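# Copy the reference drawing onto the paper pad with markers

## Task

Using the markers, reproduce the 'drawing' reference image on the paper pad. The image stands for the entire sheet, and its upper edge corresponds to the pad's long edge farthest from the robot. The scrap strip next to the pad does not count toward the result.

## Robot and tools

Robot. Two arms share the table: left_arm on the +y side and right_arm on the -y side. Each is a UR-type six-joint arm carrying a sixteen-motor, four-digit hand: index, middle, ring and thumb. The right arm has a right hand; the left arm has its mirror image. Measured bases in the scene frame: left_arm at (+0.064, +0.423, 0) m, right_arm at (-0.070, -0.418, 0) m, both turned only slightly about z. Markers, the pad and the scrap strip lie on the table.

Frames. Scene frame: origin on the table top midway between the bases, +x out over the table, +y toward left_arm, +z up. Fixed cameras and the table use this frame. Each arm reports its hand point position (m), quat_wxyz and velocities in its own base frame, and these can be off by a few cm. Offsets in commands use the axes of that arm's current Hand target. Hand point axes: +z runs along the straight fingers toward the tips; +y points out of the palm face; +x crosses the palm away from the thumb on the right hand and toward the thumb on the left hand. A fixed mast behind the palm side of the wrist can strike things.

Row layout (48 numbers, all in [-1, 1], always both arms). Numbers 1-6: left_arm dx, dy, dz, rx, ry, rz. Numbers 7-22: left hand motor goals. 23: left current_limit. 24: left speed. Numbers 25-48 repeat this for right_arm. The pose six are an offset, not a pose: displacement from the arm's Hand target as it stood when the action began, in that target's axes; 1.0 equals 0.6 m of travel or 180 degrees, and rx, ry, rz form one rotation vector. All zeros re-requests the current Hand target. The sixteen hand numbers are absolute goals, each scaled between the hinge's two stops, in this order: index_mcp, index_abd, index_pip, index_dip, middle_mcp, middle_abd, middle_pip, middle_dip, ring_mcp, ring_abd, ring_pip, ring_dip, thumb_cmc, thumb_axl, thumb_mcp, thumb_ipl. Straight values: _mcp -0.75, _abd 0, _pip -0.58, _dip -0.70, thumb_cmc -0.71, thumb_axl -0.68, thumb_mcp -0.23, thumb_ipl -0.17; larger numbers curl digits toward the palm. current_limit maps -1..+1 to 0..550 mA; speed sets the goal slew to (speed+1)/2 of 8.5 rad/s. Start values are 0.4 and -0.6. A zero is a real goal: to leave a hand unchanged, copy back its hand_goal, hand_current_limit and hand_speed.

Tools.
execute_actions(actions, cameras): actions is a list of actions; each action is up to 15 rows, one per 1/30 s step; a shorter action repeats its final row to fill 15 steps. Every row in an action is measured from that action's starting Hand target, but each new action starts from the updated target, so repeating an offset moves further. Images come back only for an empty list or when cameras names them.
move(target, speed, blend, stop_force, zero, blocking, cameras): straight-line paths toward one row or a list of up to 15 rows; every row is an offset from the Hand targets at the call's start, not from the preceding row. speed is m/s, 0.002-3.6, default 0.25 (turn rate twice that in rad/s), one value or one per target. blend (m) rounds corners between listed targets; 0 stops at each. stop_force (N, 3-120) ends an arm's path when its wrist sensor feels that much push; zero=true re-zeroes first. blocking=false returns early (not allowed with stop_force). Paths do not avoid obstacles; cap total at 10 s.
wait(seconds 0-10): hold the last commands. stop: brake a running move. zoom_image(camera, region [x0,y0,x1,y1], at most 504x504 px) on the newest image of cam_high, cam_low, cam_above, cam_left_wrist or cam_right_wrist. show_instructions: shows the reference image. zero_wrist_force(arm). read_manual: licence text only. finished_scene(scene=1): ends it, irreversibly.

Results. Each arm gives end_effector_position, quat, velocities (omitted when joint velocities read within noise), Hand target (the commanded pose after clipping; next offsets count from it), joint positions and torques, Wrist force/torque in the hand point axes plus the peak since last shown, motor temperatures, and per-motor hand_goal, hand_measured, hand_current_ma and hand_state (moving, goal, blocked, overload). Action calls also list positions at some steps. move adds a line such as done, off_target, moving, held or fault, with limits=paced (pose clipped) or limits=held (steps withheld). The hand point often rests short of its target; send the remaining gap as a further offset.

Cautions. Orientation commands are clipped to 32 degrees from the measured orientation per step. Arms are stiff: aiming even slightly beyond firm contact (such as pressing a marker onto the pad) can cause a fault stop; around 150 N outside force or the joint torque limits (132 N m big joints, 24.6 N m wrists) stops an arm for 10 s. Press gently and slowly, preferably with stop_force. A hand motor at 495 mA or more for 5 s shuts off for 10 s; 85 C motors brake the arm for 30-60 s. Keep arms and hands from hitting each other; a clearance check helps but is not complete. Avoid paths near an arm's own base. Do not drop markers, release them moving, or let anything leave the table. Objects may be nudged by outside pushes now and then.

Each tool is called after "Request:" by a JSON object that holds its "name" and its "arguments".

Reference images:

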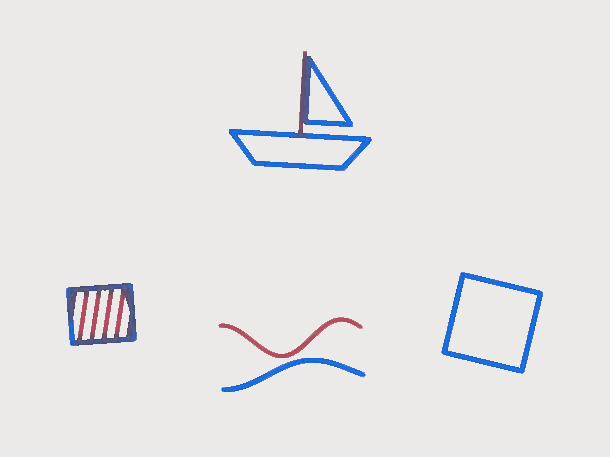

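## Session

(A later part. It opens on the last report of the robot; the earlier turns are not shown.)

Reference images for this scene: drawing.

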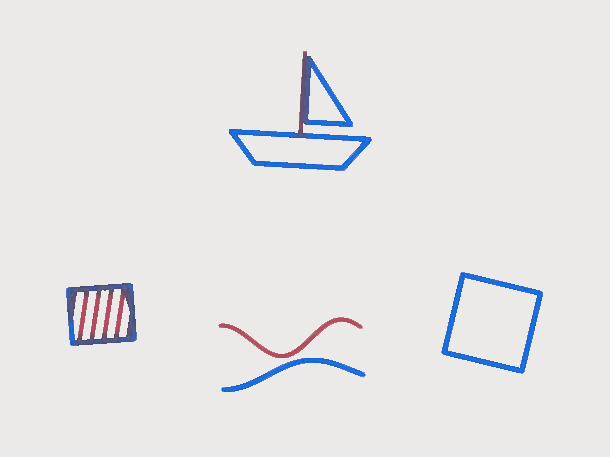

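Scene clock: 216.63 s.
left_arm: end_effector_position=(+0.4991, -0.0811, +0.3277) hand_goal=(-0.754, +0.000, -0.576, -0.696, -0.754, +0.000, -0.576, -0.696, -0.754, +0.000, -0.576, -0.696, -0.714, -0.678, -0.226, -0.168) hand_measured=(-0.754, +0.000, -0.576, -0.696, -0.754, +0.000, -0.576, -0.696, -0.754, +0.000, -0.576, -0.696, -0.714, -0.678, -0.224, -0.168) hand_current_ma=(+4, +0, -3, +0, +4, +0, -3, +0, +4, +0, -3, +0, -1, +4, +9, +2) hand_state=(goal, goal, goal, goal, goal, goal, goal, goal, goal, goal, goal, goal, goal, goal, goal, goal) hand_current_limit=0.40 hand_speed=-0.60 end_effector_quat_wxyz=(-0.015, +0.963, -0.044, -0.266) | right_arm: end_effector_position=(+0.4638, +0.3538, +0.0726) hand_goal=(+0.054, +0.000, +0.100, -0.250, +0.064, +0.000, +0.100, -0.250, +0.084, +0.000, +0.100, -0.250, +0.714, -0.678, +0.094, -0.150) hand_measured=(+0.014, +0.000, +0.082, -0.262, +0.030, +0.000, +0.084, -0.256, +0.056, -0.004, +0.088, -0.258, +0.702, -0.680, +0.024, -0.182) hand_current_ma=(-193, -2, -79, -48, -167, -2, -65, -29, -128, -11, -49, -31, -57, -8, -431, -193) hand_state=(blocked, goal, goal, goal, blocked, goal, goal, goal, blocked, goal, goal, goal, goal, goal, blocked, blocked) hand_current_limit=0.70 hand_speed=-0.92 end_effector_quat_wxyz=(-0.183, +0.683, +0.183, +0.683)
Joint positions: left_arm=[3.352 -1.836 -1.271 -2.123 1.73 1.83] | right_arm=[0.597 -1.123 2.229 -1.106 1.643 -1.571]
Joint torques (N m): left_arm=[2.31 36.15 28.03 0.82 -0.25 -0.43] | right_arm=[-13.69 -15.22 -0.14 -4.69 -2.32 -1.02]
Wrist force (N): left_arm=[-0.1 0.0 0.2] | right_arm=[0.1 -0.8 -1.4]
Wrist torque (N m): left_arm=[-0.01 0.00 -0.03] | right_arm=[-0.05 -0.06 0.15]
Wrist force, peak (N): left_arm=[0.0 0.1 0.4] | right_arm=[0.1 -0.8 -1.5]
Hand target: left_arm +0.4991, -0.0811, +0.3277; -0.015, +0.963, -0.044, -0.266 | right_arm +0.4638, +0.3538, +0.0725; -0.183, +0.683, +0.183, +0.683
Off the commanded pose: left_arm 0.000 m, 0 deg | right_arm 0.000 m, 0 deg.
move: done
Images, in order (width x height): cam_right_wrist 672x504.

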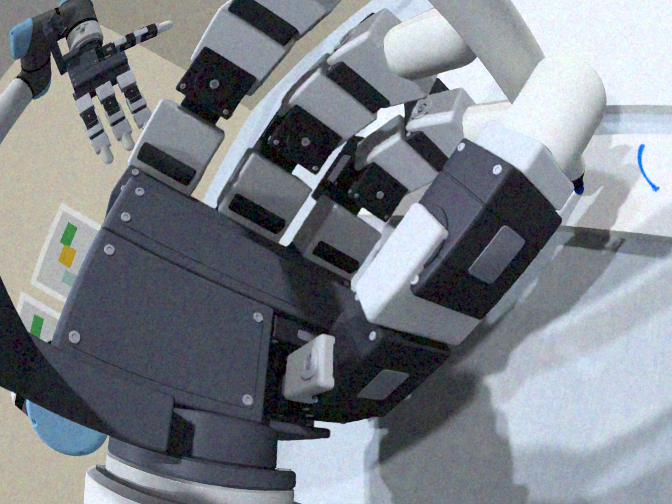

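Request:
{"name": "move", "arguments": {"target": [0,0,0,0,0,0,-0.754,0,-0.576,-0.696,-0.754,0,-0.576,-0.696,-0.754,0,-0.576,-0.696,-0.714,-0.678,-0.226,-0.168,0.4,-0.6,-0.00167,0,0,0,0,0,0.055,0,0.10,-0.25,0.065,0,0.10,-0.25,0.085,0,0.10,-0.25,0.714,-0.678,0.095,-0.15,0.7,-0.92], "speed": 0.02}}

Request:
{"name": "move", "arguments": {"target": [0,0,0,0,0,0,-0.754,0,-0.576,-0.696,-0.754,0,-0.576,-0.696,-0.754,0,-0.576,-0.696,-0.714,-0.678,-0.226,-0.168,0.4,-0.6,0,0.01,0,0,0,0,0.055,0,0.10,-0.25,0.065,0,0.10,-0.25,0.085,0,0.10,-0.25,0.714,-0.678,0.095,-0.15,0.7,-0.92], "speed": 0.02, "cameras": ["cam_right_wrist"]}}

Request:
{"name": "zoom_image", "arguments": {"camera": "cam_right_wrist", "region": [552, 140, 632, 220]}}

Scene clock: 218.07 s.
left_arm: end_effector_position=(+0.4991, -0.0811, +0.3277) hand_goal=(-0.754, +0.000, -0.576, -0.696, -0.754, +0.000, -0.576, -0.696, -0.754, +0.000, -0.576, -0.696, -0.714, -0.678, -0.226, -0.168) hand_measured=(-0.754, +0.000, -0.576, -0.696, -0.754, +0.000, -0.576, -0.696, -0.754, +0.000, -0.576, -0.696, -0.714, -0.678, -0.224, -0.168) hand_current_ma=(+4, +0, -3, +0, +4, +0, -3, +0, +4, +0, -3, +0, -1, +4, +9, +2) hand_state=(goal, goal, goal, goal, goal, goal, goal, goal, goal, goal, goal, goal, goal, goal, goal, goal) hand_current_limit=0.40 hand_speed=-0.60 end_effector_quat_wxyz=(-0.015, +0.963, -0.044, -0.266) | right_arm: end_effector_position=(+0.4638, +0.3538, +0.0716) hand_goal=(+0.054, +0.000, +0.100, -0.250, +0.064, +0.000, +0.100, -0.250, +0.084, +0.000, +0.100, -0.250, +0.714, -0.678, +0.094, -0.150) hand_measured=(+0.014, +0.002, +0.082, -0.262, +0.030, +0.002, +0.084, -0.256, +0.056, +0.000, +0.088, -0.256, +0.702, -0.680, +0.024, -0.182) hand_current_ma=(-193, +10, -79, -48, -167, +11, -65, -28, -128, -1, -49, -29, -50, -8, -431, -193) hand_state=(blocked, goal, goal, goal, blocked, goal, goal, goal, blocked, goal, goal, goal, goal, goal, blocked, blocked) hand_current_limit=0.70 hand_speed=-0.92 end_effector_quat_wxyz=(-0.183, +0.683, +0.183, +0.683)
Joint positions: left_arm=[3.352 -1.836 -1.271 -2.123 1.73 1.83] | right_arm=[0.597 -1.121 2.23 -1.109 1.643 -1.571]
Joint torques (N m): left_arm=[2.25 36.49 28.6 0.92 -0.52 -0.29] | right_arm=[-13.15 -15.24 0.6 -4.21 -2.29 -0.91]
Wrist force (N): left_arm=[0.1 0.1 0.3] | right_arm=[3.5 -1.0 -1.5]
Wrist torque (N m): left_arm=[0.00 -0.01 -0.02] | right_arm=[-0.07 -0.19 0.03]
Wrist force, peak (N): left_arm=[-0.2 0.4 0.4] | right_arm=[3.5 -1.0 -1.5]
Hand target: left_arm +0.4991, -0.0811, +0.3277; -0.015, +0.963, -0.044, -0.266 | right_arm +0.4638, +0.3538, +0.0715; -0.183, +0.683, +0.183, +0.683
Off the commanded pose: left_arm 0.000 m, 0 deg | right_arm 0.000 m, 0 deg.
move: done

Scene clock: 218.90 s.
left_arm: end_effector_position=(+0.4991, -0.0811, +0.3277) hand_goal=(-0.754, +0.000, -0.576, -0.696, -0.754, +0.000, -0.576, -0.696, -0.754, +0.000, -0.576, -0.696, -0.714, -0.678, -0.226, -0.168) hand_measured=(-0.754, +0.000, -0.576, -0.696, -0.754, +0.000, -0.576, -0.696, -0.754, +0.000, -0.576, -0.696, -0.714, -0.678, -0.224, -0.168) hand_current_ma=(+4, +0, -3, +0, +4, +0, -3, +0, +4, +0, -3, +0, -1, +4, +9, +2) hand_state=(goal, goal, goal, goal, goal, goal, goal, goal, goal, goal, goal, goal, goal, goal, goal, goal) hand_current_limit=0.40 hand_speed=-0.60 end_effector_quat_wxyz=(-0.015, +0.963, -0.044, -0.266) | right_arm: end_effector_position=(+0.4668, +0.3487, +0.0715) hand_goal=(+0.054, +0.000, +0.100, -0.250, +0.064, +0.000, +0.100, -0.250, +0.084, +0.000, +0.100, -0.250, +0.714, -0.678, +0.094, -0.150) hand_measured=(+0.014, +0.006, +0.082, -0.258, +0.030, +0.006, +0.084, -0.256, +0.058, +0.000, +0.088, -0.256, +0.704, -0.680, +0.024, -0.182) hand_current_ma=(-193, +24, -79, -33, -167, +21, -65, -28, -121, -1, -49, -29, -43, -8, -431, -194) hand_state=(blocked, goal, goal, goal, blocked, goal, goal, goal, blocked, goal, goal, goal, goal, goal, blocked, blocked) hand_current_limit=0.70 hand_speed=-0.92 end_effector_quat_wxyz=(-0.183, +0.683, +0.183, +0.683)
Joint positions: left_arm=[3.352 -1.836 -1.271 -2.123 1.73 1.83] | right_arm=[0.581 -1.124 2.237 -1.113 1.627 -1.571]
Joint torques (N m): left_arm=[2.51 35.84 29.25 0.82 -0.43 -0.17] | right_arm=[-13.46 -39.23 1.03 -4.2 -2.59 -1.31]
Wrist force (N): left_arm=[0.0 0.1 0.1] | right_arm=[2.4 -1.4 -1.1]
Wrist torque (N m): left_arm=[0.02 -0.01 -0.02] | right_arm=[-0.09 -0.12 0.08]
Wrist force, peak (N): left_arm=[-0.1 0.2 0.4] | right_arm=[3.5 -2.0 -1.3]
Hand target: left_arm +0.4991, -0.0811, +0.3277; -0.015, +0.963, -0.044, -0.266 | right_arm +0.4668, +0.3486, +0.0715; -0.183, +0.683, +0.183, +0.683
Off the commanded pose: left_arm 0.000 m, 0 deg | right_arm 0.000 m, 0 deg.
move: done
Images, in order (width x height): cam_right_wrist 672x504.

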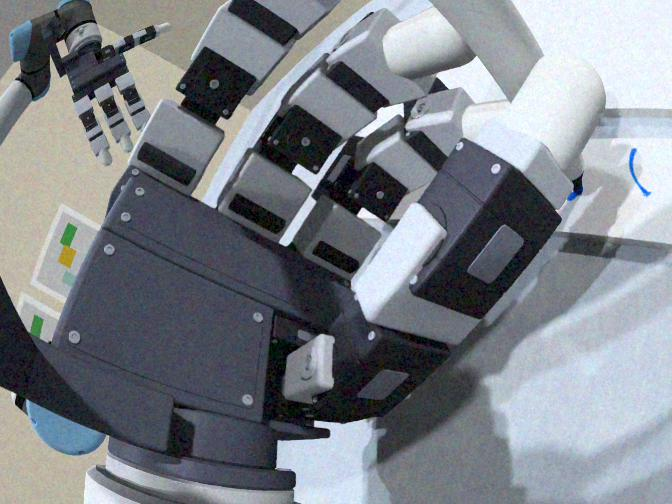

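Scaled by 6.300 from the camera's 672x504 image, which has a finer 960x720 frame.

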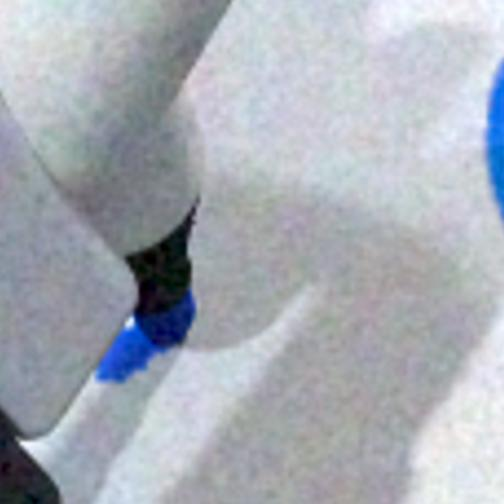

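Request:
{"name": "move", "arguments": {"target": [[0,0,0,0,0,0,-0.754,0,-0.576,-0.696,-0.754,0,-0.576,-0.696,-0.754,0,-0.576,-0.696,-0.714,-0.678,-0.226,-0.168,0.4,-0.6,0.0333,0,0,0,0,0,0.055,0,0.10,-0.25,0.065,0,0.10,-0.25,0.085,0,0.10,-0.25,0.714,-0.678,0.095,-0.15,0.7,-0.92],[0,0,0,0,0,0,-0.754,0,-0.576,-0.696,-0.754,0,-0.576,-0.696,-0.754,0,-0.576,-0.696,-0.714,-0.678,-0.226,-0.168,0.4,-0.6,0.0333,-0.2738,0.2048,0,0,0,0.055,0,0.10,-0.25,0.065,0,0.10,-0.25,0.085,0,0.10,-0.25,0.714,-0.678,0.095,-0.15,0.7,-0.92],[0,0,0,0,0,0,-0.754,0,-0.576,-0.696,-0.754,0,-0.576,-0.696,-0.754,0,-0.576,-0.696,-0.714,-0.678,-0.226,-0.168,0.4,-0.6,0.0067,-0.2738,0.2048,0,0,0,0.055,0,0.10,-0.25,0.065,0,0.10,-0.25,0.085,0,0.10,-0.25,0.714,-0.678,0.095,-0.15,0.7,-0.92]], "speed": [0.05,0.15,0.04], "cameras": ["cam_right_wrist","cam_above"]}}

Request:
{"name": "zoom_image", "arguments": {"camera": "cam_right_wrist", "region": [532, 120, 672, 260]}}

Request:
{"name": "zoom_image", "arguments": {"camera": "cam_above", "region": [480, 370, 620, 450]}}

Scene clock: 223.47 s.
left_arm: end_effector_position=(+0.4991, -0.0811, +0.3277) hand_goal=(-0.754, +0.000, -0.576, -0.696, -0.754, +0.000, -0.576, -0.696, -0.754, +0.000, -0.576, -0.696, -0.714, -0.678, -0.226, -0.168) hand_measured=(-0.754, +0.000, -0.576, -0.696, -0.754, +0.000, -0.576, -0.696, -0.754, +0.000, -0.576, -0.696, -0.714, -0.678, -0.224, -0.168) hand_current_ma=(+4, +0, -3, +0, +4, +0, -3, +0, +4, +0, -3, +0, -1, +4, +9, +2) hand_state=(goal, goal, goal, goal, goal, goal, goal, goal, goal, goal, goal, goal, goal, goal, goal, goal) hand_current_limit=0.40 hand_speed=-0.60 end_effector_quat_wxyz=(-0.015, +0.963, -0.044, -0.266) | right_arm: end_effector_position=(+0.4853, +0.5208, +0.0915) hand_goal=(+0.054, +0.000, +0.100, -0.250, +0.064, +0.000, +0.100, -0.250, +0.084, +0.000, +0.100, -0.250, +0.714, -0.678, +0.094, -0.150) hand_measured=(+0.014, +0.000, +0.082, -0.258, +0.030, +0.000, +0.084, -0.256, +0.058, -0.006, +0.088, -0.256, +0.702, -0.680, +0.024, -0.182) hand_current_ma=(-193, +3, -79, -33, -167, +1, -65, -28, -121, -23, -49, -28, -54, -8, -431, -194) hand_state=(blocked, goal, goal, goal, blocked, goal, goal, goal, blocked, goal, goal, goal, goal, goal, blocked, blocked) hand_current_limit=0.70 hand_speed=-0.92 end_effector_quat_wxyz=(-0.185, +0.682, +0.185, +0.683)
Joint positions: left_arm=[3.352 -1.836 -1.271 -2.123 1.73 1.83] | right_arm=[0.848 -0.927 1.755 -0.83 1.891 -1.572]
Joint torques (N m): left_arm=[1.79 35.73 27.07 1.02 -0.3 -0.38] | right_arm=[-14.23 -51.17 -4.82 -4.5 -2.64 -0.02]
Wrist force (N): left_arm=[0.0 0.0 0.1] | right_arm=[-0.1 -0.6 -1.3]
Wrist torque (N m): left_arm=[0.01 -0.01 -0.03] | right_arm=[-0.03 -0.03 0.22]
Wrist force, peak (N): left_arm=[0.0 0.1 0.5] | right_arm=[-2.5 -5.0 -0.6]
Hand target: left_arm +0.4991, -0.0811, +0.3277; -0.015, +0.963, -0.044, -0.266 | right_arm +0.4852, +0.5207, +0.0915; -0.185, +0.682, +0.185, +0.683 (not the last commanded pose)
Off the commanded pose: left_arm 0.000 m, 0 deg | right_arm 0.036 m, 0 deg.
move: held (right_arm; a check stopped the path); path passed 2 of 3 targets; limits=held
pose unreachable (right arm): on one or more control steps of this call, first in action 0 (counted from 0), this arm could not follow its commanded pose, so it was not sent that pose on those steps. It may still have moved: this result reports where it is.
cause: moving toward the commanded pose would bring two parts of the arm too close to each other (joints 4 (wrist 1) to 6 (wrist 3) lie between them).
Images, in order (width x height): cam_above 896x504, cam_right_wrist 672x504.

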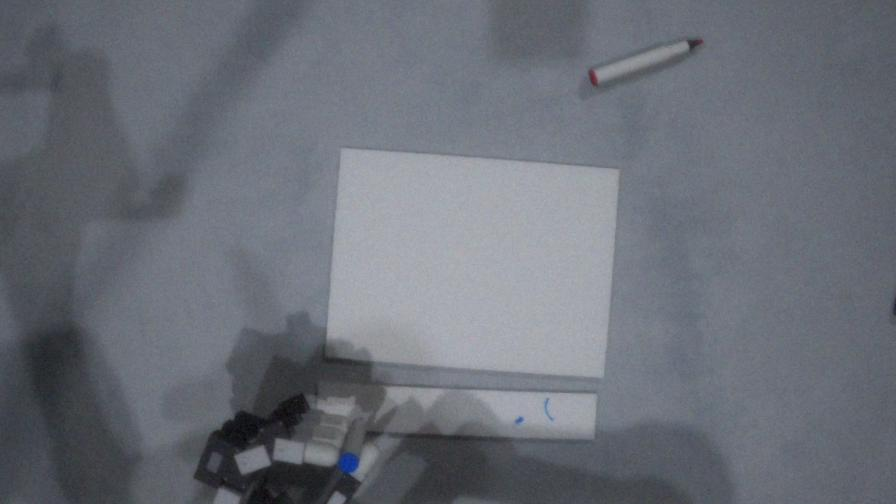

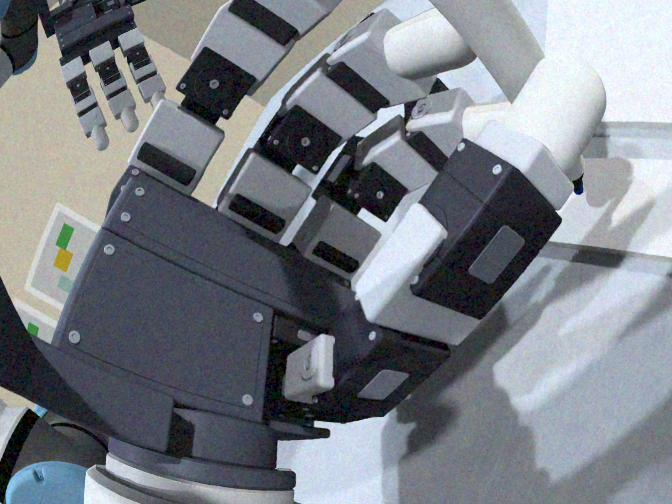

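Scaled by 3.600 from the camera's 672x504 image, which has a finer 960x720 frame.

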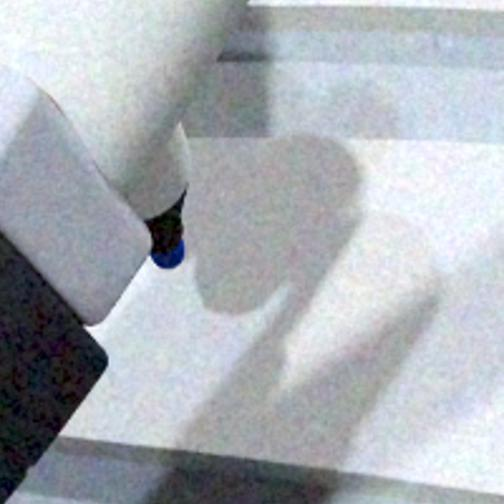

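Scaled by 3.600 from the camera's 896x504 image, which has a finer 1280x720 frame.

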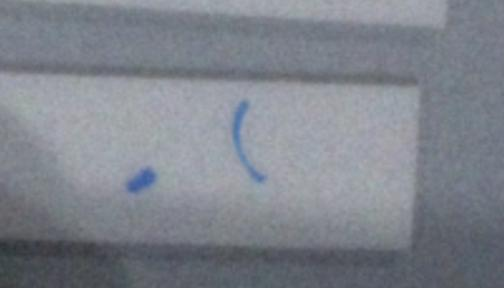

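Request:
{"name": "move", "arguments": {"target": [0,0,0,0,0,0,-0.754,0,-0.576,-0.696,-0.754,0,-0.576,-0.696,-0.754,0,-0.576,-0.696,-0.714,-0.678,-0.226,-0.168,0.4,-0.6,0,-0.0121,-0.0277,0.1111,0,0,0.055,0,0.10,-0.25,0.065,0,0.10,-0.25,0.085,0,0.10,-0.25,0.714,-0.678,0.095,-0.15,0.7,-0.92], "speed": 0.1}}

Request:
{"name": "move", "arguments": {"target": [0,0,0,0,0,0,-0.754,0,-0.576,-0.696,-0.754,0,-0.576,-0.696,-0.754,0,-0.576,-0.696,-0.714,-0.678,-0.226,-0.168,0.4,-0.6,-0.0367,0,0,0,0,0,0.055,0,0.10,-0.25,0.065,0,0.10,-0.25,0.085,0,0.10,-0.25,0.714,-0.678,0.095,-0.15,0.7,-0.92], "speed": 0.012, "stop_force": 3, "cameras": ["cam_right_wrist","cam_above","cam_low"]}}

Request:
{"name": "zoom_image", "arguments": {"camera": "cam_right_wrist", "region": [532, 120, 672, 260]}}

Scene clock: 227.63 s.
left_arm: end_effector_position=(+0.4991, -0.0811, +0.3277) hand_goal=(-0.754, +0.000, -0.576, -0.696, -0.754, +0.000, -0.576, -0.696, -0.754, +0.000, -0.576, -0.696, -0.714, -0.678, -0.226, -0.168) hand_measured=(-0.754, +0.000, -0.576, -0.696, -0.754, +0.000, -0.576, -0.696, -0.754, +0.000, -0.576, -0.696, -0.714, -0.678, -0.224, -0.168) hand_current_ma=(+4, +0, -3, +0, +4, +0, -3, +0, +4, +0, -3, +0, -1, +4, +9, +2) hand_state=(goal, goal, goal, goal, goal, goal, goal, goal, goal, goal, goal, goal, goal, goal, goal, goal) hand_current_limit=0.40 hand_speed=-0.60 end_effector_quat_wxyz=(-0.015, +0.963, -0.044, -0.266) | right_arm: end_effector_position=(+0.4672, +0.5186, +0.0914) hand_goal=(+0.054, +0.000, +0.100, -0.250, +0.064, +0.000, +0.100, -0.250, +0.084, +0.000, +0.100, -0.250, +0.714, -0.678, +0.094, -0.150) hand_measured=(+0.014, +0.000, +0.082, -0.258, +0.030, +0.000, +0.084, -0.256, +0.058, -0.006, +0.088, -0.256, +0.702, -0.680, +0.024, -0.182) hand_current_ma=(-193, +3, -79, -33, -167, +1, -65, -28, -121, -23, -49, -28, -54, -8, -431, -194) hand_state=(blocked, goal, goal, goal, blocked, goal, goal, goal, blocked, goal, goal, goal, goal, goal, blocked, blocked) hand_current_limit=0.70 hand_speed=-0.92 end_effector_quat_wxyz=(-0.300, +0.640, +0.300, +0.641)
Joint positions: left_arm=[3.352 -1.836 -1.271 -2.123 1.73 1.83] | right_arm=[0.712 -1.034 1.963 -0.93 1.406 -1.571]
Joint torques (N m): left_arm=[2.26 35.63 28.26 0.86 -0.37 -0.51] | right_arm=[-13.62 -46.06 -3.52 -4.79 -2.63 0.9]
Wrist force (N): left_arm=[0.0 -0.1 0.3] | right_arm=[0.1 -0.7 -1.3]
Wrist torque (N m): left_arm=[-0.02 0.00 -0.03] | right_arm=[-0.06 -0.05 0.21]
Wrist force, peak (N): left_arm=[0.0 0.4 0.4] | right_arm=[0.0 -0.9 -1.7]
Hand target: left_arm +0.4991, -0.0811, +0.3277; -0.015, +0.963, -0.044, -0.266 | right_arm +0.4672, +0.5186, +0.0914; -0.300, +0.640, +0.300, +0.641
Off the commanded pose: left_arm 0.000 m, 0 deg | right_arm 0.000 m, 0 deg.
move: done

Scene clock: 230.63 s.
left_arm: end_effector_position=(+0.4991, -0.0811, +0.3277) hand_goal=(-0.754, +0.000, -0.576, -0.696, -0.754, +0.000, -0.576, -0.696, -0.754, +0.000, -0.576, -0.696, -0.714, -0.678, -0.226, -0.168) hand_measured=(-0.754, +0.000, -0.576, -0.696, -0.754, +0.000, -0.576, -0.696, -0.754, +0.000, -0.576, -0.696, -0.714, -0.678, -0.224, -0.168) hand_current_ma=(+4, +0, -3, +0, +4, +0, -3, +0, +4, +0, -3, +0, -1, +4, +9, +2) hand_state=(goal, goal, goal, goal, goal, goal, goal, goal, goal, goal, goal, goal, goal, goal, goal, goal) hand_current_limit=0.40 hand_speed=-0.60 end_effector_quat_wxyz=(-0.015, +0.963, -0.044, -0.266) | right_arm: end_effector_position=(+0.4672, +0.5186, +0.0720) hand_goal=(+0.054, +0.000, +0.100, -0.250, +0.064, +0.000, +0.100, -0.250, +0.084, +0.000, +0.100, -0.250, +0.714, -0.678, +0.094, -0.150) hand_measured=(+0.014, +0.006, +0.082, -0.258, +0.030, +0.004, +0.084, -0.256, +0.058, -0.002, +0.088, -0.256, +0.704, -0.680, +0.024, -0.182) hand_current_ma=(-193, +23, -79, -33, -167, +15, -65, -28, -121, -4, -49, -26, -43, -7, -431, -196) hand_state=(blocked, goal, goal, goal, blocked, goal, goal, goal, blocked, goal, goal, goal, goal, goal, blocked, blocked) hand_current_limit=0.70 hand_speed=-0.92 end_effector_quat_wxyz=(-0.300, +0.640, +0.300, +0.641)
Joint positions: left_arm=[3.352 -1.836 -1.271 -2.123 1.73 1.83] | right_arm=[0.712 -0.994 1.969 -0.976 1.406 -1.571]
Joint torques (N m): left_arm=[1.53 34.74 28.48 1.01 -0.58 -0.47] | right_arm=[-11.25 -45.44 -19.69 1.09 -2.07 0.89]
Wrist force (N): left_arm=[0.0 -0.1 0.2] | right_arm=[1.5 -0.9 -1.7]
Wrist torque (N m): left_arm=[-0.01 0.00 -0.02] | right_arm=[-0.07 -0.11 0.16]
Wrist force, peak (N): left_arm=[0.2 0.1 0.4] | right_arm=[4.0 -0.9 -1.6]
Hand target: left_arm +0.4991, -0.0811, +0.3277; -0.015, +0.963, -0.044, -0.266 | right_arm +0.4672, +0.5186, +0.0720; -0.300, +0.640, +0.300, +0.641 (not the last commanded pose)
Off the commanded pose: left_arm 0.000 m, 0 deg | right_arm 0.003 m, 0 deg.
move: contact (right_arm)
Images, in order (width x height): cam_low 896x504, cam_above 896x504, cam_right_wrist 672x504.

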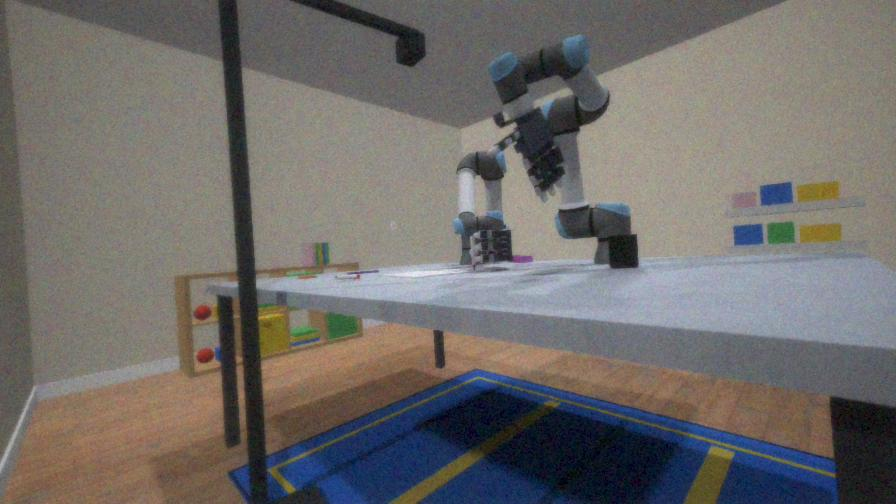

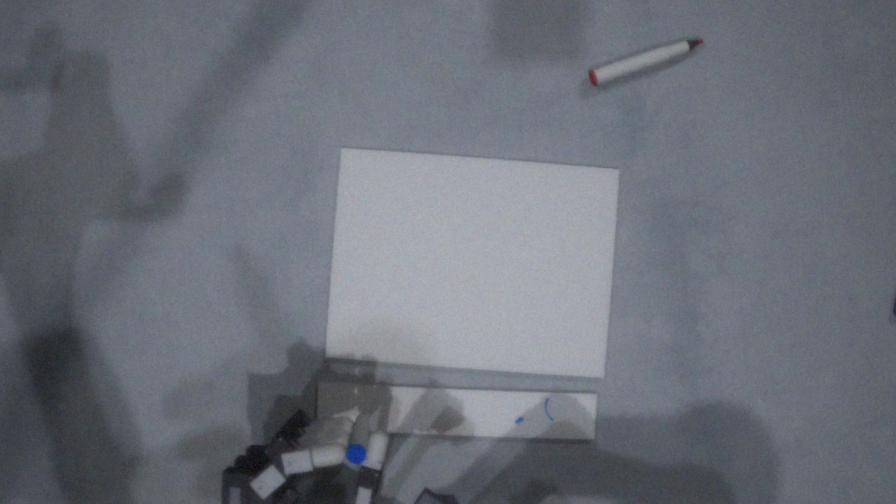

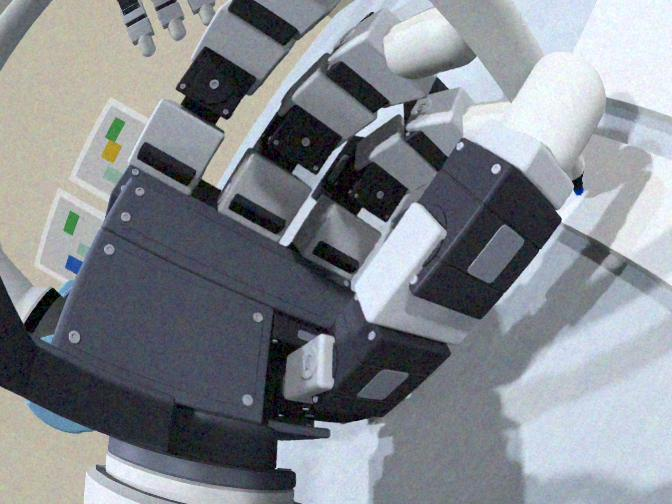

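Scaled by 3.600 from the camera's 672x504 image, which has a finer 960x720 frame.

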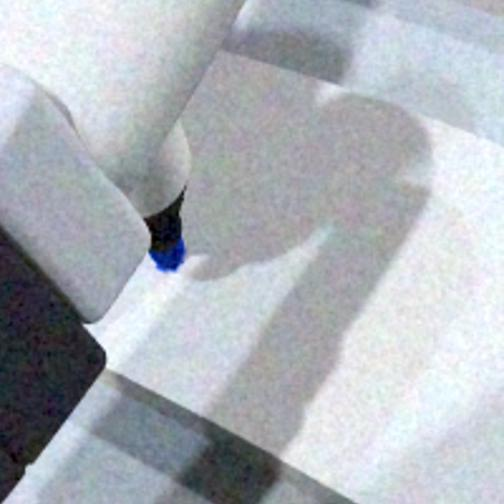

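Request:
{"name": "move", "arguments": {"target": [[0,0,0,0,0,0,-0.754,0,-0.576,-0.696,-0.754,0,-0.576,-0.696,-0.754,0,-0.576,-0.696,-0.714,-0.678,-0.226,-0.168,0.4,-0.6,0.033,0,0,0,0,0,0.055,0,0.10,-0.25,0.065,0,0.10,-0.25,0.085,0,0.10,-0.25,0.714,-0.678,0.095,-0.15,0.7,-0.92],[0,0,0,0,0,0,-0.754,0,-0.576,-0.696,-0.754,0,-0.576,-0.696,-0.754,0,-0.576,-0.696,-0.714,-0.678,-0.226,-0.168,0.4,-0.6,0.033,0.15,-0.13,0,0,0,0.055,0,0.10,-0.25,0.065,0,0.10,-0.25,0.085,0,0.10,-0.25,0.714,-0.678,0.095,-0.15,0.7,-0.92]], "speed": 0.12, "cameras": ["cam_above","cam_right_wrist"]}}

Scene clock: 235.43 s.
left_arm: end_effector_position=(+0.4991, -0.0811, +0.3277) hand_goal=(-0.754, +0.000, -0.576, -0.696, -0.754, +0.000, -0.576, -0.696, -0.754, +0.000, -0.576, -0.696, -0.714, -0.678, -0.226, -0.168) hand_measured=(-0.754, +0.000, -0.576, -0.696, -0.754, +0.000, -0.576, -0.696, -0.754, +0.000, -0.576, -0.696, -0.714, -0.678, -0.224, -0.168) hand_current_ma=(+4, +0, -3, +0, +4, +0, -3, +0, +4, +0, -3, +0, -1, +4, +9, +2) hand_state=(goal, goal, goal, goal, goal, goal, goal, goal, goal, goal, goal, goal, goal, goal, goal, goal) hand_current_limit=0.40 hand_speed=-0.60 end_effector_quat_wxyz=(-0.015, +0.963, -0.044, -0.266) | right_arm: end_effector_position=(+0.4866, +0.4012, +0.0918) hand_goal=(+0.054, +0.000, +0.100, -0.250, +0.064, +0.000, +0.100, -0.250, +0.084, +0.000, +0.100, -0.250, +0.714, -0.678, +0.094, -0.150) hand_measured=(+0.014, +0.002, +0.082, -0.258, +0.030, +0.000, +0.084, -0.256, +0.058, -0.006, +0.088, -0.256, +0.702, -0.680, +0.024, -0.182) hand_current_ma=(-193, +6, -79, -33, -167, -1, -65, -28, -121, -19, -49, -26, -51, -7, -431, -196) hand_state=(blocked, goal, goal, goal, blocked, goal, goal, goal, blocked, goal, goal, goal, goal, goal, blocked, blocked) hand_current_limit=0.70 hand_speed=-0.92 end_effector_quat_wxyz=(-0.300, +0.640, +0.300, +0.641)
Joint positions: left_arm=[3.352 -1.836 -1.271 -2.123 1.73 1.83] | right_arm=[0.446 -1.161 2.201 -1.042 1.139 -1.571]
Joint torques (N m): left_arm=[1.23 35.42 27.75 1.1 -0.62 -0.67] | right_arm=[-12.36 -39.68 -0.94 -4.87 -2.77 0.83]
Wrist force (N): left_arm=[0.0 0.1 0.1] | right_arm=[0.1 -0.9 -1.5]
Wrist torque (N m): left_arm=[0.02 -0.01 -0.03] | right_arm=[-0.05 -0.05 0.18]
Wrist force, peak (N): left_arm=[0.2 0.0 0.5] | right_arm=[1.7 -1.0 -1.7]
Hand target: left_arm +0.4991, -0.0811, +0.3277; -0.015, +0.963, -0.044, -0.266 | right_arm +0.4866, +0.4011, +0.0918; -0.300, +0.640, +0.300, +0.641
Off the commanded pose: left_arm 0.000 m, 0 deg | right_arm 0.000 m, 0 deg.
move: done
Images, in order (width x height): cam_above 896x504, cam_right_wrist 672x504.

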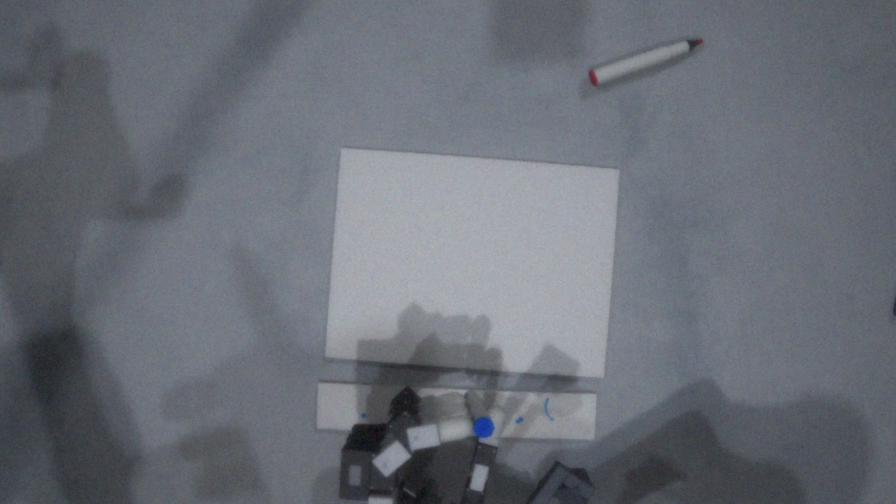

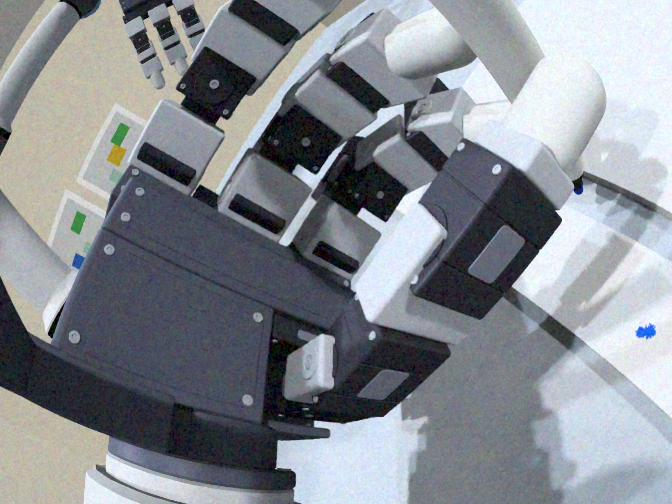

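Request:
{"name": "zoom_image", "arguments": {"camera": "cam_above", "region": [310, 370, 610, 450]}}

Scaled by 1.680 from the camera's 896x504 image, which has a finer 1280x720 frame.

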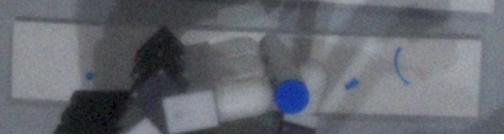

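Request:
{"name": "move", "arguments": {"target": [0,0,0,0,0,0,-0.754,0,-0.576,-0.696,-0.754,0,-0.576,-0.696,-0.754,0,-0.576,-0.696,-0.714,-0.678,-0.226,-0.168,0.4,-0.6,-0.0247,0.0345,-0.1869,0,0,0,0.055,0,0.10,-0.25,0.065,0,0.10,-0.25,0.085,0,0.10,-0.25,0.714,-0.678,0.095,-0.15,0.7,-0.92], "speed": 0.12}}

Request:
{"name": "move", "arguments": {"target": [0,0,0,0,0,0,-0.754,0,-0.576,-0.696,-0.754,0,-0.576,-0.696,-0.754,0,-0.576,-0.696,-0.714,-0.678,-0.226,-0.168,0.4,-0.6,-0.0153,0,0,0,0,0,0.055,0,0.10,-0.25,0.065,0,0.10,-0.25,0.085,0,0.10,-0.25,0.714,-0.678,0.095,-0.15,0.7,-0.92], "speed": 0.012, "stop_force": 3}}

Scene clock: 238.37 s.
left_arm: end_effector_position=(+0.4991, -0.0811, +0.3277) hand_goal=(-0.754, +0.000, -0.576, -0.696, -0.754, +0.000, -0.576, -0.696, -0.754, +0.000, -0.576, -0.696, -0.714, -0.678, -0.226, -0.168) hand_measured=(-0.754, +0.000, -0.576, -0.696, -0.754, +0.000, -0.576, -0.696, -0.754, +0.000, -0.576, -0.696, -0.714, -0.678, -0.224, -0.168) hand_current_ma=(+4, +0, -3, +0, +4, +0, -3, +0, +4, +0, -3, +0, -1, +4, +9, +2) hand_state=(goal, goal, goal, goal, goal, goal, goal, goal, goal, goal, goal, goal, goal, goal, goal, goal) hand_current_limit=0.40 hand_speed=-0.60 end_effector_quat_wxyz=(-0.015, +0.963, -0.044, -0.266) | right_arm: end_effector_position=(+0.4309, +0.3017, +0.0769) hand_goal=(+0.054, +0.000, +0.100, -0.250, +0.064, +0.000, +0.100, -0.250, +0.084, +0.000, +0.100, -0.250, +0.714, -0.678, +0.094, -0.150) hand_measured=(+0.014, +0.002, +0.082, -0.258, +0.030, +0.000, +0.084, -0.256, +0.058, -0.006, +0.088, -0.256, +0.702, -0.680, +0.024, -0.182) hand_current_ma=(-193, +6, -79, -33, -167, -1, -65, -28, -121, -19, -49, -26, -51, -7, -431, -196) hand_state=(blocked, goal, goal, goal, blocked, goal, goal, goal, blocked, goal, goal, goal, goal, goal, blocked, blocked) hand_current_limit=0.70 hand_speed=-0.92 end_effector_quat_wxyz=(-0.300, +0.640, +0.300, +0.641)
Joint positions: left_arm=[3.352 -1.836 -1.271 -2.123 1.73 1.83] | right_arm=[0.197 -1.281 2.519 -1.24 0.89 -1.571]
Joint torques (N m): left_arm=[1.95 34.66 27.77 0.93 -0.61 -0.73] | right_arm=[-13.36 -31.28 1.45 -4.56 -2.81 0.86]
Wrist force (N): left_arm=[0.1 0.1 0.0] | right_arm=[0.1 -0.8 -1.6]
Wrist torque (N m): left_arm=[0.03 -0.02 -0.02] | right_arm=[-0.03 -0.03 0.13]
Wrist force, peak (N): left_arm=[0.1 0.2 0.5] | right_arm=[0.0 -0.6 -1.8]
Hand target: left_arm +0.4991, -0.0811, +0.3277; -0.015, +0.963, -0.044, -0.266 | right_arm +0.4308, +0.3016, +0.0769; -0.300, +0.640, +0.300, +0.641
Off the commanded pose: left_arm 0.000 m, 0 deg | right_arm 0.000 m, 0 deg.
move: done

Scene clock: 240.17 s.
left_arm: end_effector_position=(+0.4991, -0.0811, +0.3277) hand_goal=(-0.754, +0.000, -0.576, -0.696, -0.754, +0.000, -0.576, -0.696, -0.754, +0.000, -0.576, -0.696, -0.714, -0.678, -0.226, -0.168) hand_measured=(-0.754, +0.000, -0.576, -0.696, -0.754, +0.000, -0.576, -0.696, -0.754, +0.000, -0.576, -0.696, -0.714, -0.678, -0.224, -0.168) hand_current_ma=(+4, +0, -3, +0, +4, +0, -3, +0, +4, +0, -3, +0, -1, +4, +9, +2) hand_state=(goal, goal, goal, goal, goal, goal, goal, goal, goal, goal, goal, goal, goal, goal, goal, goal) hand_current_limit=0.40 hand_speed=-0.60 end_effector_quat_wxyz=(-0.015, +0.963, -0.044, -0.266) | right_arm: end_effector_position=(+0.4309, +0.3016, +0.0713) hand_goal=(+0.054, +0.000, +0.100, -0.250, +0.064, +0.000, +0.100, -0.250, +0.084, +0.000, +0.100, -0.250, +0.714, -0.678, +0.094, -0.150) hand_measured=(+0.014, +0.006, +0.082, -0.258, +0.030, +0.004, +0.084, -0.256, +0.058, +0.000, +0.088, -0.256, +0.704, -0.680, +0.024, -0.182) hand_current_ma=(-193, +25, -79, -33, -167, +16, -65, -28, -121, -3, -49, -25, -42, -7, -431, -196) hand_state=(blocked, goal, goal, goal, blocked, goal, goal, goal, blocked, goal, goal, goal, goal, goal, blocked, blocked) hand_current_limit=0.70 hand_speed=-0.92 end_effector_quat_wxyz=(-0.300, +0.640, +0.300, +0.641)
Joint positions: left_arm=[3.352 -1.836 -1.271 -2.123 1.73 1.83] | right_arm=[0.196 -1.26 2.522 -1.263 0.89 -1.571]
Joint torques (N m): left_arm=[1.12 36.23 28.19 0.95 -0.41 -0.76] | right_arm=[-8.93 -30.83 -16.72 1.34 -1.67 0.73]
Wrist force (N): left_arm=[-0.1 0.0 0.3] | right_arm=[1.8 -1.0 -1.2]
Wrist torque (N m): left_arm=[0.00 0.01 -0.04] | right_arm=[-0.10 -0.12 0.09]
Wrist force, peak (N): left_arm=[-0.1 0.2 0.5] | right_arm=[4.3 -1.0 -1.2]
Hand target: left_arm +0.4991, -0.0811, +0.3277; -0.015, +0.963, -0.044, -0.266 | right_arm +0.4309, +0.3016, +0.0713; -0.300, +0.640, +0.300, +0.641 (not the last commanded pose)
Off the commanded pose: left_arm 0.000 m, 0 deg | right_arm 0.004 m, 0 deg.
move: contact (right_arm)

Request:
{"name": "move", "arguments": {"target": [[0,0,0,0,0,0,-0.754,0,-0.576,-0.696,-0.754,0,-0.576,-0.696,-0.754,0,-0.576,-0.696,-0.714,-0.678,-0.226,-0.168,0.4,-0.6,0.03,0,0,0,0,0,0.055,0,0.10,-0.25,0.065,0,0.10,-0.25,0.085,0,0.10,-0.25,0.714,-0.678,0.095,-0.15,0.7,-0.92],[0,0,0,0,0,0,-0.754,0,-0.576,-0.696,-0.754,0,-0.576,-0.696,-0.754,0,-0.576,-0.696,-0.714,-0.678,-0.226,-0.168,0.4,-0.6,0.03,-0.04,0.24,0,0,0,0.055,0,0.10,-0.25,0.065,0,0.10,-0.25,0.085,0,0.10,-0.25,0.714,-0.678,0.095,-0.15,0.7,-0.92]], "speed": 0.12, "cameras": ["cam_above"]}}

Request:
{"name": "zoom_image", "arguments": {"camera": "cam_above", "region": [310, 370, 610, 450]}}

Request:
{"name": "zoom_image", "arguments": {"camera": "cam_above", "region": [500, 390, 600, 446]}}

Scene clock: 244.03 s.
left_arm: end_effector_position=(+0.4991, -0.0811, +0.3277) hand_goal=(-0.754, +0.000, -0.576, -0.696, -0.754, +0.000, -0.576, -0.696, -0.754, +0.000, -0.576, -0.696, -0.714, -0.678, -0.226, -0.168) hand_measured=(-0.754, +0.000, -0.576, -0.696, -0.754, +0.000, -0.576, -0.696, -0.754, +0.000, -0.576, -0.696, -0.714, -0.678, -0.224, -0.168) hand_current_ma=(+4, +0, -3, +0, +4, +0, -3, +0, +4, +0, -3, +0, -1, +4, +9, +2) hand_state=(goal, goal, goal, goal, goal, goal, goal, goal, goal, goal, goal, goal, goal, goal, goal, goal) hand_current_limit=0.40 hand_speed=-0.60 end_effector_quat_wxyz=(-0.015, +0.963, -0.044, -0.266) | right_arm: end_effector_position=(+0.5043, +0.4276, +0.0895) hand_goal=(+0.054, +0.000, +0.100, -0.250, +0.064, +0.000, +0.100, -0.250, +0.084, +0.000, +0.100, -0.250, +0.714, -0.678, +0.094, -0.150) hand_measured=(+0.014, +0.002, +0.082, -0.258, +0.030, +0.000, +0.084, -0.256, +0.058, -0.006, +0.088, -0.256, +0.702, -0.680, +0.024, -0.182) hand_current_ma=(-193, +6, -79, -33, -167, -1, -65, -28, -121, -19, -49, -25, -51, -7, -431, -196) hand_state=(blocked, goal, goal, goal, blocked, goal, goal, goal, blocked, goal, goal, goal, goal, goal, blocked, blocked) hand_current_limit=0.70 hand_speed=-0.92 end_effector_quat_wxyz=(-0.300, +0.640, +0.300, +0.641)
Joint positions: left_arm=[3.352 -1.836 -1.271 -2.123 1.73 1.83] | right_arm=[0.486 -1.106 2.11 -1.005 1.18 -1.571]
Joint torques (N m): left_arm=[1.69 35.12 27.72 1.02 -0.78 -0.94] | right_arm=[13.25 -17.97 -21.04 0.85 2.75 -1.88]
Wrist force (N): left_arm=[0.3 0.0 0.2] | right_arm=[0.1 -0.9 -1.3]
Wrist torque (N m): left_arm=[-0.01 -0.04 -0.01] | right_arm=[-0.06 -0.07 0.24]
Wrist force, peak (N): left_arm=[0.0 0.0 0.5] | right_arm=[1.7 -0.8 -1.5]
Hand target: left_arm +0.4991, -0.0811, +0.3277; -0.015, +0.963, -0.044, -0.266 | right_arm +0.5044, +0.4277, +0.0895; -0.300, +0.640, +0.300, +0.641
Off the commanded pose: left_arm 0.000 m, 0 deg | right_arm 0.000 m, 0 deg.
move: done
Images, in order (width x height): cam_above 896x504.

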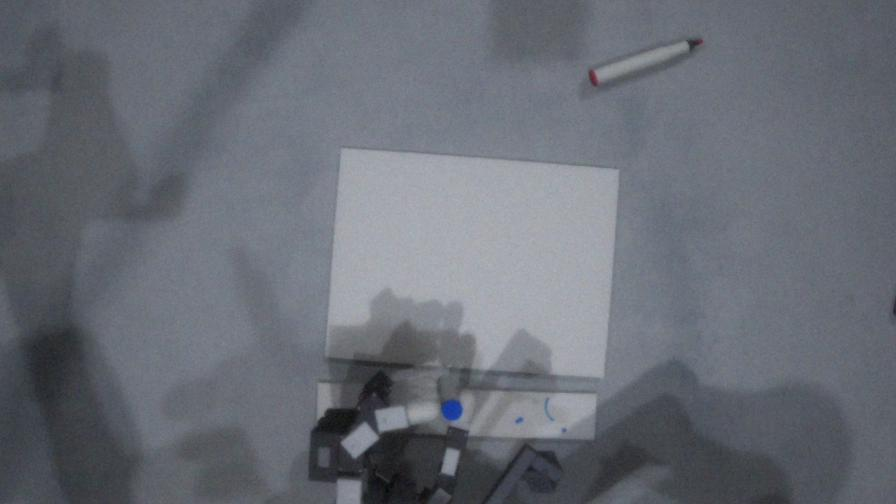

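Scaled by 1.680 from the camera's 896x504 image, which has a finer 1280x720 frame.

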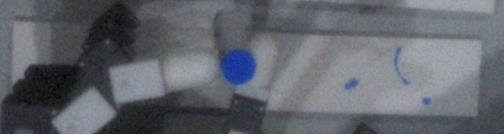

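Scaled by 5.040 from the camera's 896x504 image, which has a finer 1280x720 frame.

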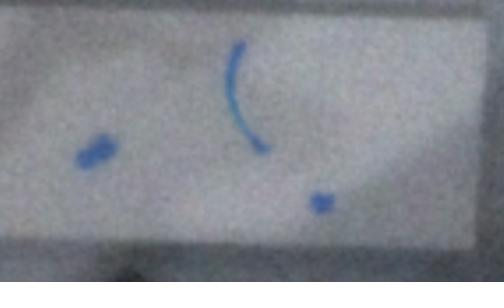

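Request:
{"name": "move", "arguments": {"target": [0,0,0,0,0,0,-0.754,0,-0.576,-0.696,-0.754,0,-0.576,-0.696,-0.754,0,-0.576,-0.696,-0.714,-0.678,-0.226,-0.168,0.4,-0.6,0,0.0457,0.0621,0,0,0,0.055,0,0.10,-0.25,0.065,0,0.10,-0.25,0.085,0,0.10,-0.25,0.714,-0.678,0.095,-0.15,0.7,-0.92], "speed": 0.12}}

Request:
{"name": "move", "arguments": {"target": [0,0,0,0,0,0,-0.754,0,-0.576,-0.696,-0.754,0,-0.576,-0.696,-0.754,0,-0.576,-0.696,-0.714,-0.678,-0.226,-0.168,0.4,-0.6,-0.035,0,0,0,0,0,0.055,0,0.10,-0.25,0.065,0,0.10,-0.25,0.085,0,0.10,-0.25,0.714,-0.678,0.095,-0.15,0.7,-0.92], "speed": 0.014, "stop_force": 3}}

Scene clock: 248.43 s.
left_arm: end_effector_position=(+0.4991, -0.0811, +0.3277) hand_goal=(-0.754, +0.000, -0.576, -0.696, -0.754, +0.000, -0.576, -0.696, -0.754, +0.000, -0.576, -0.696, -0.714, -0.678, -0.226, -0.168) hand_measured=(-0.754, +0.000, -0.576, -0.696, -0.754, +0.000, -0.576, -0.696, -0.754, +0.000, -0.576, -0.696, -0.714, -0.678, -0.224, -0.168) hand_current_ma=(+4, +0, -3, +0, +4, +0, -3, +0, +4, +0, -3, +0, -1, +4, +9, +2) hand_state=(goal, goal, goal, goal, goal, goal, goal, goal, goal, goal, goal, goal, goal, goal, goal, goal) hand_current_limit=0.40 hand_speed=-0.60 end_effector_quat_wxyz=(-0.015, +0.963, -0.044, -0.266) | right_arm: end_effector_position=(+0.5492, +0.4388, +0.0895) hand_goal=(+0.054, +0.000, +0.100, -0.250, +0.064, +0.000, +0.100, -0.250, +0.084, +0.000, +0.100, -0.250, +0.714, -0.678, +0.094, -0.150) hand_measured=(+0.014, +0.002, +0.082, -0.258, +0.030, +0.000, +0.084, -0.256, +0.058, -0.006, +0.088, -0.256, +0.702, -0.680, +0.024, -0.182) hand_current_ma=(-193, +6, -79, -33, -167, -1, -65, -28, -121, -19, -49, -25, -51, -7, -431, -196) hand_state=(blocked, goal, goal, goal, blocked, goal, goal, goal, blocked, goal, goal, goal, goal, goal, blocked, blocked) hand_current_limit=0.70 hand_speed=-0.92 end_effector_quat_wxyz=(-0.300, +0.640, +0.300, +0.641)
Joint positions: left_arm=[3.352 -1.836 -1.271 -2.123 1.73 1.83] | right_arm=[0.462 -1.044 1.992 -0.948 1.155 -1.571]
Joint torques (N m): left_arm=[1.47 35.05 28.62 1 -0.59 -0.94] | right_arm=[-13.77 -21.74 -23.82 0.86 -2.62 -1.23]
Wrist force (N): left_arm=[0.0 -0.1 0.3] | right_arm=[0.1 -0.8 -1.3]
Wrist torque (N m): left_arm=[-0.02 0.00 -0.03] | right_arm=[-0.05 -0.05 0.24]
Wrist force, peak (N): left_arm=[0.3 0.0 0.6] | right_arm=[-0.2 -1.3 -1.7]
Hand target: left_arm +0.4991, -0.0811, +0.3277; -0.015, +0.963, -0.044, -0.266 | right_arm +0.5493, +0.4388, +0.0895; -0.300, +0.640, +0.300, +0.641
Off the commanded pose: left_arm 0.000 m, 0 deg | right_arm 0.000 m, 0 deg.
move: done

Scene clock: 251.07 s.
left_arm: end_effector_position=(+0.4991, -0.0811, +0.3277) hand_goal=(-0.754, +0.000, -0.576, -0.696, -0.754, +0.000, -0.576, -0.696, -0.754, +0.000, -0.576, -0.696, -0.714, -0.678, -0.226, -0.168) hand_measured=(-0.754, +0.000, -0.576, -0.696, -0.754, +0.000, -0.576, -0.696, -0.754, +0.000, -0.576, -0.696, -0.714, -0.678, -0.224, -0.168) hand_current_ma=(+4, +0, -3, +0, +4, +0, -3, +0, +4, +0, -3, +0, -1, +4, +9, +2) hand_state=(goal, goal, goal, goal, goal, goal, goal, goal, goal, goal, goal, goal, goal, goal, goal, goal) hand_current_limit=0.40 hand_speed=-0.60 end_effector_quat_wxyz=(-0.015, +0.963, -0.044, -0.266) | right_arm: end_effector_position=(+0.5493, +0.4388, +0.0720) hand_goal=(+0.054, +0.000, +0.100, -0.250, +0.064, +0.000, +0.100, -0.250, +0.084, +0.000, +0.100, -0.250, +0.714, -0.678, +0.094, -0.150) hand_measured=(+0.014, +0.008, +0.082, -0.258, +0.030, +0.004, +0.084, -0.256, +0.058, -0.002, +0.088, -0.256, +0.704, -0.680, +0.024, -0.182) hand_current_ma=(-193, +29, -79, -33, -167, +13, -65, -28, -121, -4, -49, -25, -40, -6, -431, -197) hand_state=(blocked, goal, goal, goal, blocked, goal, goal, goal, blocked, goal, goal, goal, goal, goal, blocked, blocked) hand_current_limit=0.70 hand_speed=-0.92 end_effector_quat_wxyz=(-0.300, +0.640, +0.300, +0.641)
Joint positions: left_arm=[3.352 -1.836 -1.271 -2.123 1.73 1.83] | right_arm=[0.462 -1.007 1.996 -0.99 1.155 -1.571]
Joint torques (N m): left_arm=[-0.32 34.9 28.71 1.16 -0.75 -0.96] | right_arm=[-11.57 -44.77 -21.08 1.12 -2.25 0.34]
Wrist force (N): left_arm=[0.1 0.0 0.3] | right_arm=[1.4 -0.7 -1.3]
Wrist torque (N m): left_arm=[-0.01 -0.01 -0.02] | right_arm=[-0.04 -0.09 0.20]
Wrist force, peak (N): left_arm=[0.0 0.1 0.5] | right_arm=[4.3 -0.9 -1.7]
Hand target: left_arm +0.4991, -0.0811, +0.3277; -0.015, +0.963, -0.044, -0.266 | right_arm +0.5493, +0.4388, +0.0720; -0.300, +0.640, +0.300, +0.641 (not the last commanded pose)
Off the commanded pose: left_arm 0.000 m, 0 deg | right_arm 0.003 m, 0 deg.
move: contact (right_arm)

Request:
{"name": "move", "arguments": {"target": [[0,0,0,0,0,0,-0.754,0,-0.576,-0.696,-0.754,0,-0.576,-0.696,-0.754,0,-0.576,-0.696,-0.714,-0.678,-0.226,-0.168,0.4,-0.6,-0.0008,0.00427,-0.00715,0,0,0,0.055,0,0.10,-0.25,0.065,0,0.10,-0.25,0.085,0,0.10,-0.25,0.714,-0.678,0.095,-0.15,0.7,-0.92],
[0,0,0,0,0,0,-0.754,0,-0.576,-0.696,-0.754,0,-0.576,-0.696,-0.754,0,-0.576,-0.696,-0.714,-0.678,-0.226,-0.168,0.4,-0.6,-0.0008,0.01069,-0.01301,0,0,0,0.055,0,0.10,-0.25,0.065,0,0.10,-0.25,0.085,0,0.10,-0.25,0.714,-0.678,0.095,-0.15,0.7,-0.92],
[0,0,0,0,0,0,-0.754,0,-0.576,-0.696,-0.754,0,-0.576,-0.696,-0.754,0,-0.576,-0.696,-0.714,-0.678,-0.226,-0.168,0.4,-0.6,-0.0009,0.01983,-0.02017,0,0,0,0.055,0,0.10,-0.25,0.065,0,0.10,-0.25,0.085,0,0.10,-0.25,0.714,-0.678,0.095,-0.15,0.7,-0.92],
[0,0,0,0,0,0,-0.754,0,-0.576,-0.696,-0.754,0,-0.576,-0.696,-0.754,0,-0.576,-0.696,-0.714,-0.678,-0.226,-0.168,0.4,-0.6,-0.0009,0.03082,-0.02719,0,0,0,0.055,0,0.10,-0.25,0.065,0,0.10,-0.25,0.085,0,0.10,-0.25,0.714,-0.678,0.095,-0.15,0.7,-0.92],
[0,0,0,0,0,0,-0.754,0,-0.576,-0.696,-0.754,0,-0.576,-0.696,-0.754,0,-0.576,-0.696,-0.714,-0.678,-0.226,-0.168,0.4,-0.6,-0.0009,0.04138,-0.03349,0,0,0,0.055,0,0.10,-0.25,0.065,0,0.10,-0.25,0.085,0,0.10,-0.25,0.714,-0.678,0.095,-0.15,0.7,-0.92],
[0,0,0,0,0,0,-0.754,0,-0.576,-0.696,-0.754,0,-0.576,-0.696,-0.754,0,-0.576,-0.696,-0.714,-0.678,-0.226,-0.168,0.4,-0.6,-0.001,0.05052,-0.04065,0,0,0,0.055,0,0.10,-0.25,0.065,0,0.10,-0.25,0.085,0,0.10,-0.25,0.714,-0.678,0.095,-0.15,0.7,-0.92],
[0,0,0,0,0,0,-0.754,0,-0.576,-0.696,-0.754,0,-0.576,-0.696,-0.754,0,-0.576,-0.696,-0.714,-0.678,-0.226,-0.168,0.4,-0.6,-0.001,0.05921,-0.05195,0,0,0,0.055,0,0.10,-0.25,0.065,0,0.10,-0.25,0.085,0,0.10,-0.25,0.714,-0.678,0.095,-0.15,0.7,-0.92],
[0,0,0,0,0,0,-0.754,0,-0.576,-0.696,-0.754,0,-0.576,-0.696,-0.754,0,-0.576,-0.696,-0.714,-0.678,-0.226,-0.168,0.4,-0.6,-0.0011,0.0649,-0.0631,0,0,0,0.055,0,0.10,-0.25,0.065,0,0.10,-0.25,0.085,0,0.10,-0.25,0.714,-0.678,0.095,-0.15,0.7,-0.92],
[0,0,0,0,0,0,-0.754,0,-0.576,-0.696,-0.754,0,-0.576,-0.696,-0.754,0,-0.576,-0.696,-0.714,-0.678,-0.226,-0.168,0.4,-0.6,-0.0011,0.06773,-0.07595,0,0,0,0.055,0,0.10,-0.25,0.065,0,0.10,-0.25,0.085,0,0.10,-0.25,0.714,-0.678,0.095,-0.15,0.7,-0.92],
[0,0,0,0,0,0,-0.754,0,-0.576,-0.696,-0.754,0,-0.576,-0.696,-0.754,0,-0.576,-0.696,-0.714,-0.678,-0.226,-0.168,0.4,-0.6,-0.0012,0.07026,-0.09481,0,0,0,0.055,0,0.10,-0.25,0.065,0,0.10,-0.25,0.085,0,0.10,-0.25,0.714,-0.678,0.095,-0.15,0.7,-0.92],
[0,0,0,0,0,0,-0.754,0,-0.576,-0.696,-0.754,0,-0.576,-0.696,-0.754,0,-0.576,-0.696,-0.714,-0.678,-0.226,-0.168,0.4,-0.6,0.03,0.07026,-0.09481,0,0,0,0.055,0,0.10,-0.25,0.065,0,0.10,-0.25,0.085,0,0.10,-0.25,0.714,-0.678,0.095,-0.15,0.7,-0.92]], "speed": 0.04, "blend": [0.002,0.002,0.002,0.002,0.002,0.002,0.002,0.002,0.002,0,0], "cameras": ["cam_right_wrist"]}}

Scene clock: 257.50 s.
left_arm: end_effector_position=(+0.4991, -0.0811, +0.3277) hand_goal=(-0.754, +0.000, -0.576, -0.696, -0.754, +0.000, -0.576, -0.696, -0.754, +0.000, -0.576, -0.696, -0.714, -0.678, -0.226, -0.168) hand_measured=(-0.754, +0.000, -0.576, -0.696, -0.754, +0.000, -0.576, -0.696, -0.754, +0.000, -0.576, -0.696, -0.714, -0.678, -0.224, -0.168) hand_current_ma=(+4, +0, -3, +0, +4, +0, -3, +0, +4, +0, -3, +0, -1, +4, +9, +2) hand_state=(goal, goal, goal, goal, goal, goal, goal, goal, goal, goal, goal, goal, goal, goal, goal, goal) hand_current_limit=0.40 hand_speed=-0.60 end_effector_quat_wxyz=(-0.015, +0.963, -0.044, -0.266) | right_arm: end_effector_position=(+0.5454, +0.3681, +0.0899) hand_goal=(+0.054, +0.000, +0.100, -0.250, +0.064, +0.000, +0.100, -0.250, +0.084, +0.000, +0.100, -0.250, +0.714, -0.678, +0.094, -0.150) hand_measured=(+0.010, +0.006, +0.074, -0.260, +0.032, +0.000, +0.084, -0.256, +0.072, -0.006, +0.096, -0.252, +0.700, -0.680, +0.024, -0.182) hand_current_ma=(-218, +22, -114, -40, -152, -2, -65, -21, -57, -21, -20, -10, -63, -7, -431, -197) hand_state=(blocked, goal, blocked, goal, blocked, goal, goal, goal, goal, goal, goal, goal, goal, goal, blocked, blocked) hand_current_limit=0.70 hand_speed=-0.92 end_effector_quat_wxyz=(-0.300, +0.640, +0.300, +0.641)
Joint positions: left_arm=[3.352 -1.836 -1.271 -2.123 1.73 1.83] | right_arm=[0.308 -1.12 2.135 -1.016 1.001 -1.571]
Joint torques (N m): left_arm=[0.95 34.93 28.83 1.06 -0.76 -1.1] | right_arm=[-14.28 -41.76 -21.58 1.02 -2.61 -0.95]
Wrist force (N): left_arm=[0.0 -0.2 0.3] | right_arm=[-0.2 -0.9 -1.3]
Wrist torque (N m): left_arm=[-0.03 -0.01 -0.02] | right_arm=[-0.07 -0.01 0.19]
Wrist force, peak (N): left_arm=[0.2 -0.2 0.5] | right_arm=[3.7 -1.8 -1.1]
Hand target: left_arm +0.4991, -0.0811, +0.3277; -0.015, +0.963, -0.044, -0.266 | right_arm +0.5454, +0.3681, +0.0900; -0.300, +0.640, +0.300, +0.641
Off the commanded pose: left_arm 0.000 m, 0 deg | right_arm 0.000 m, 0 deg.
move: done
Images, in order (width x height): cam_right_wrist 672x504.

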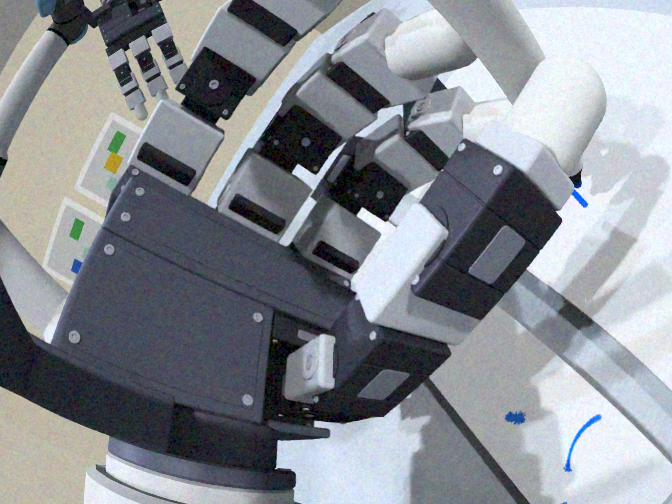

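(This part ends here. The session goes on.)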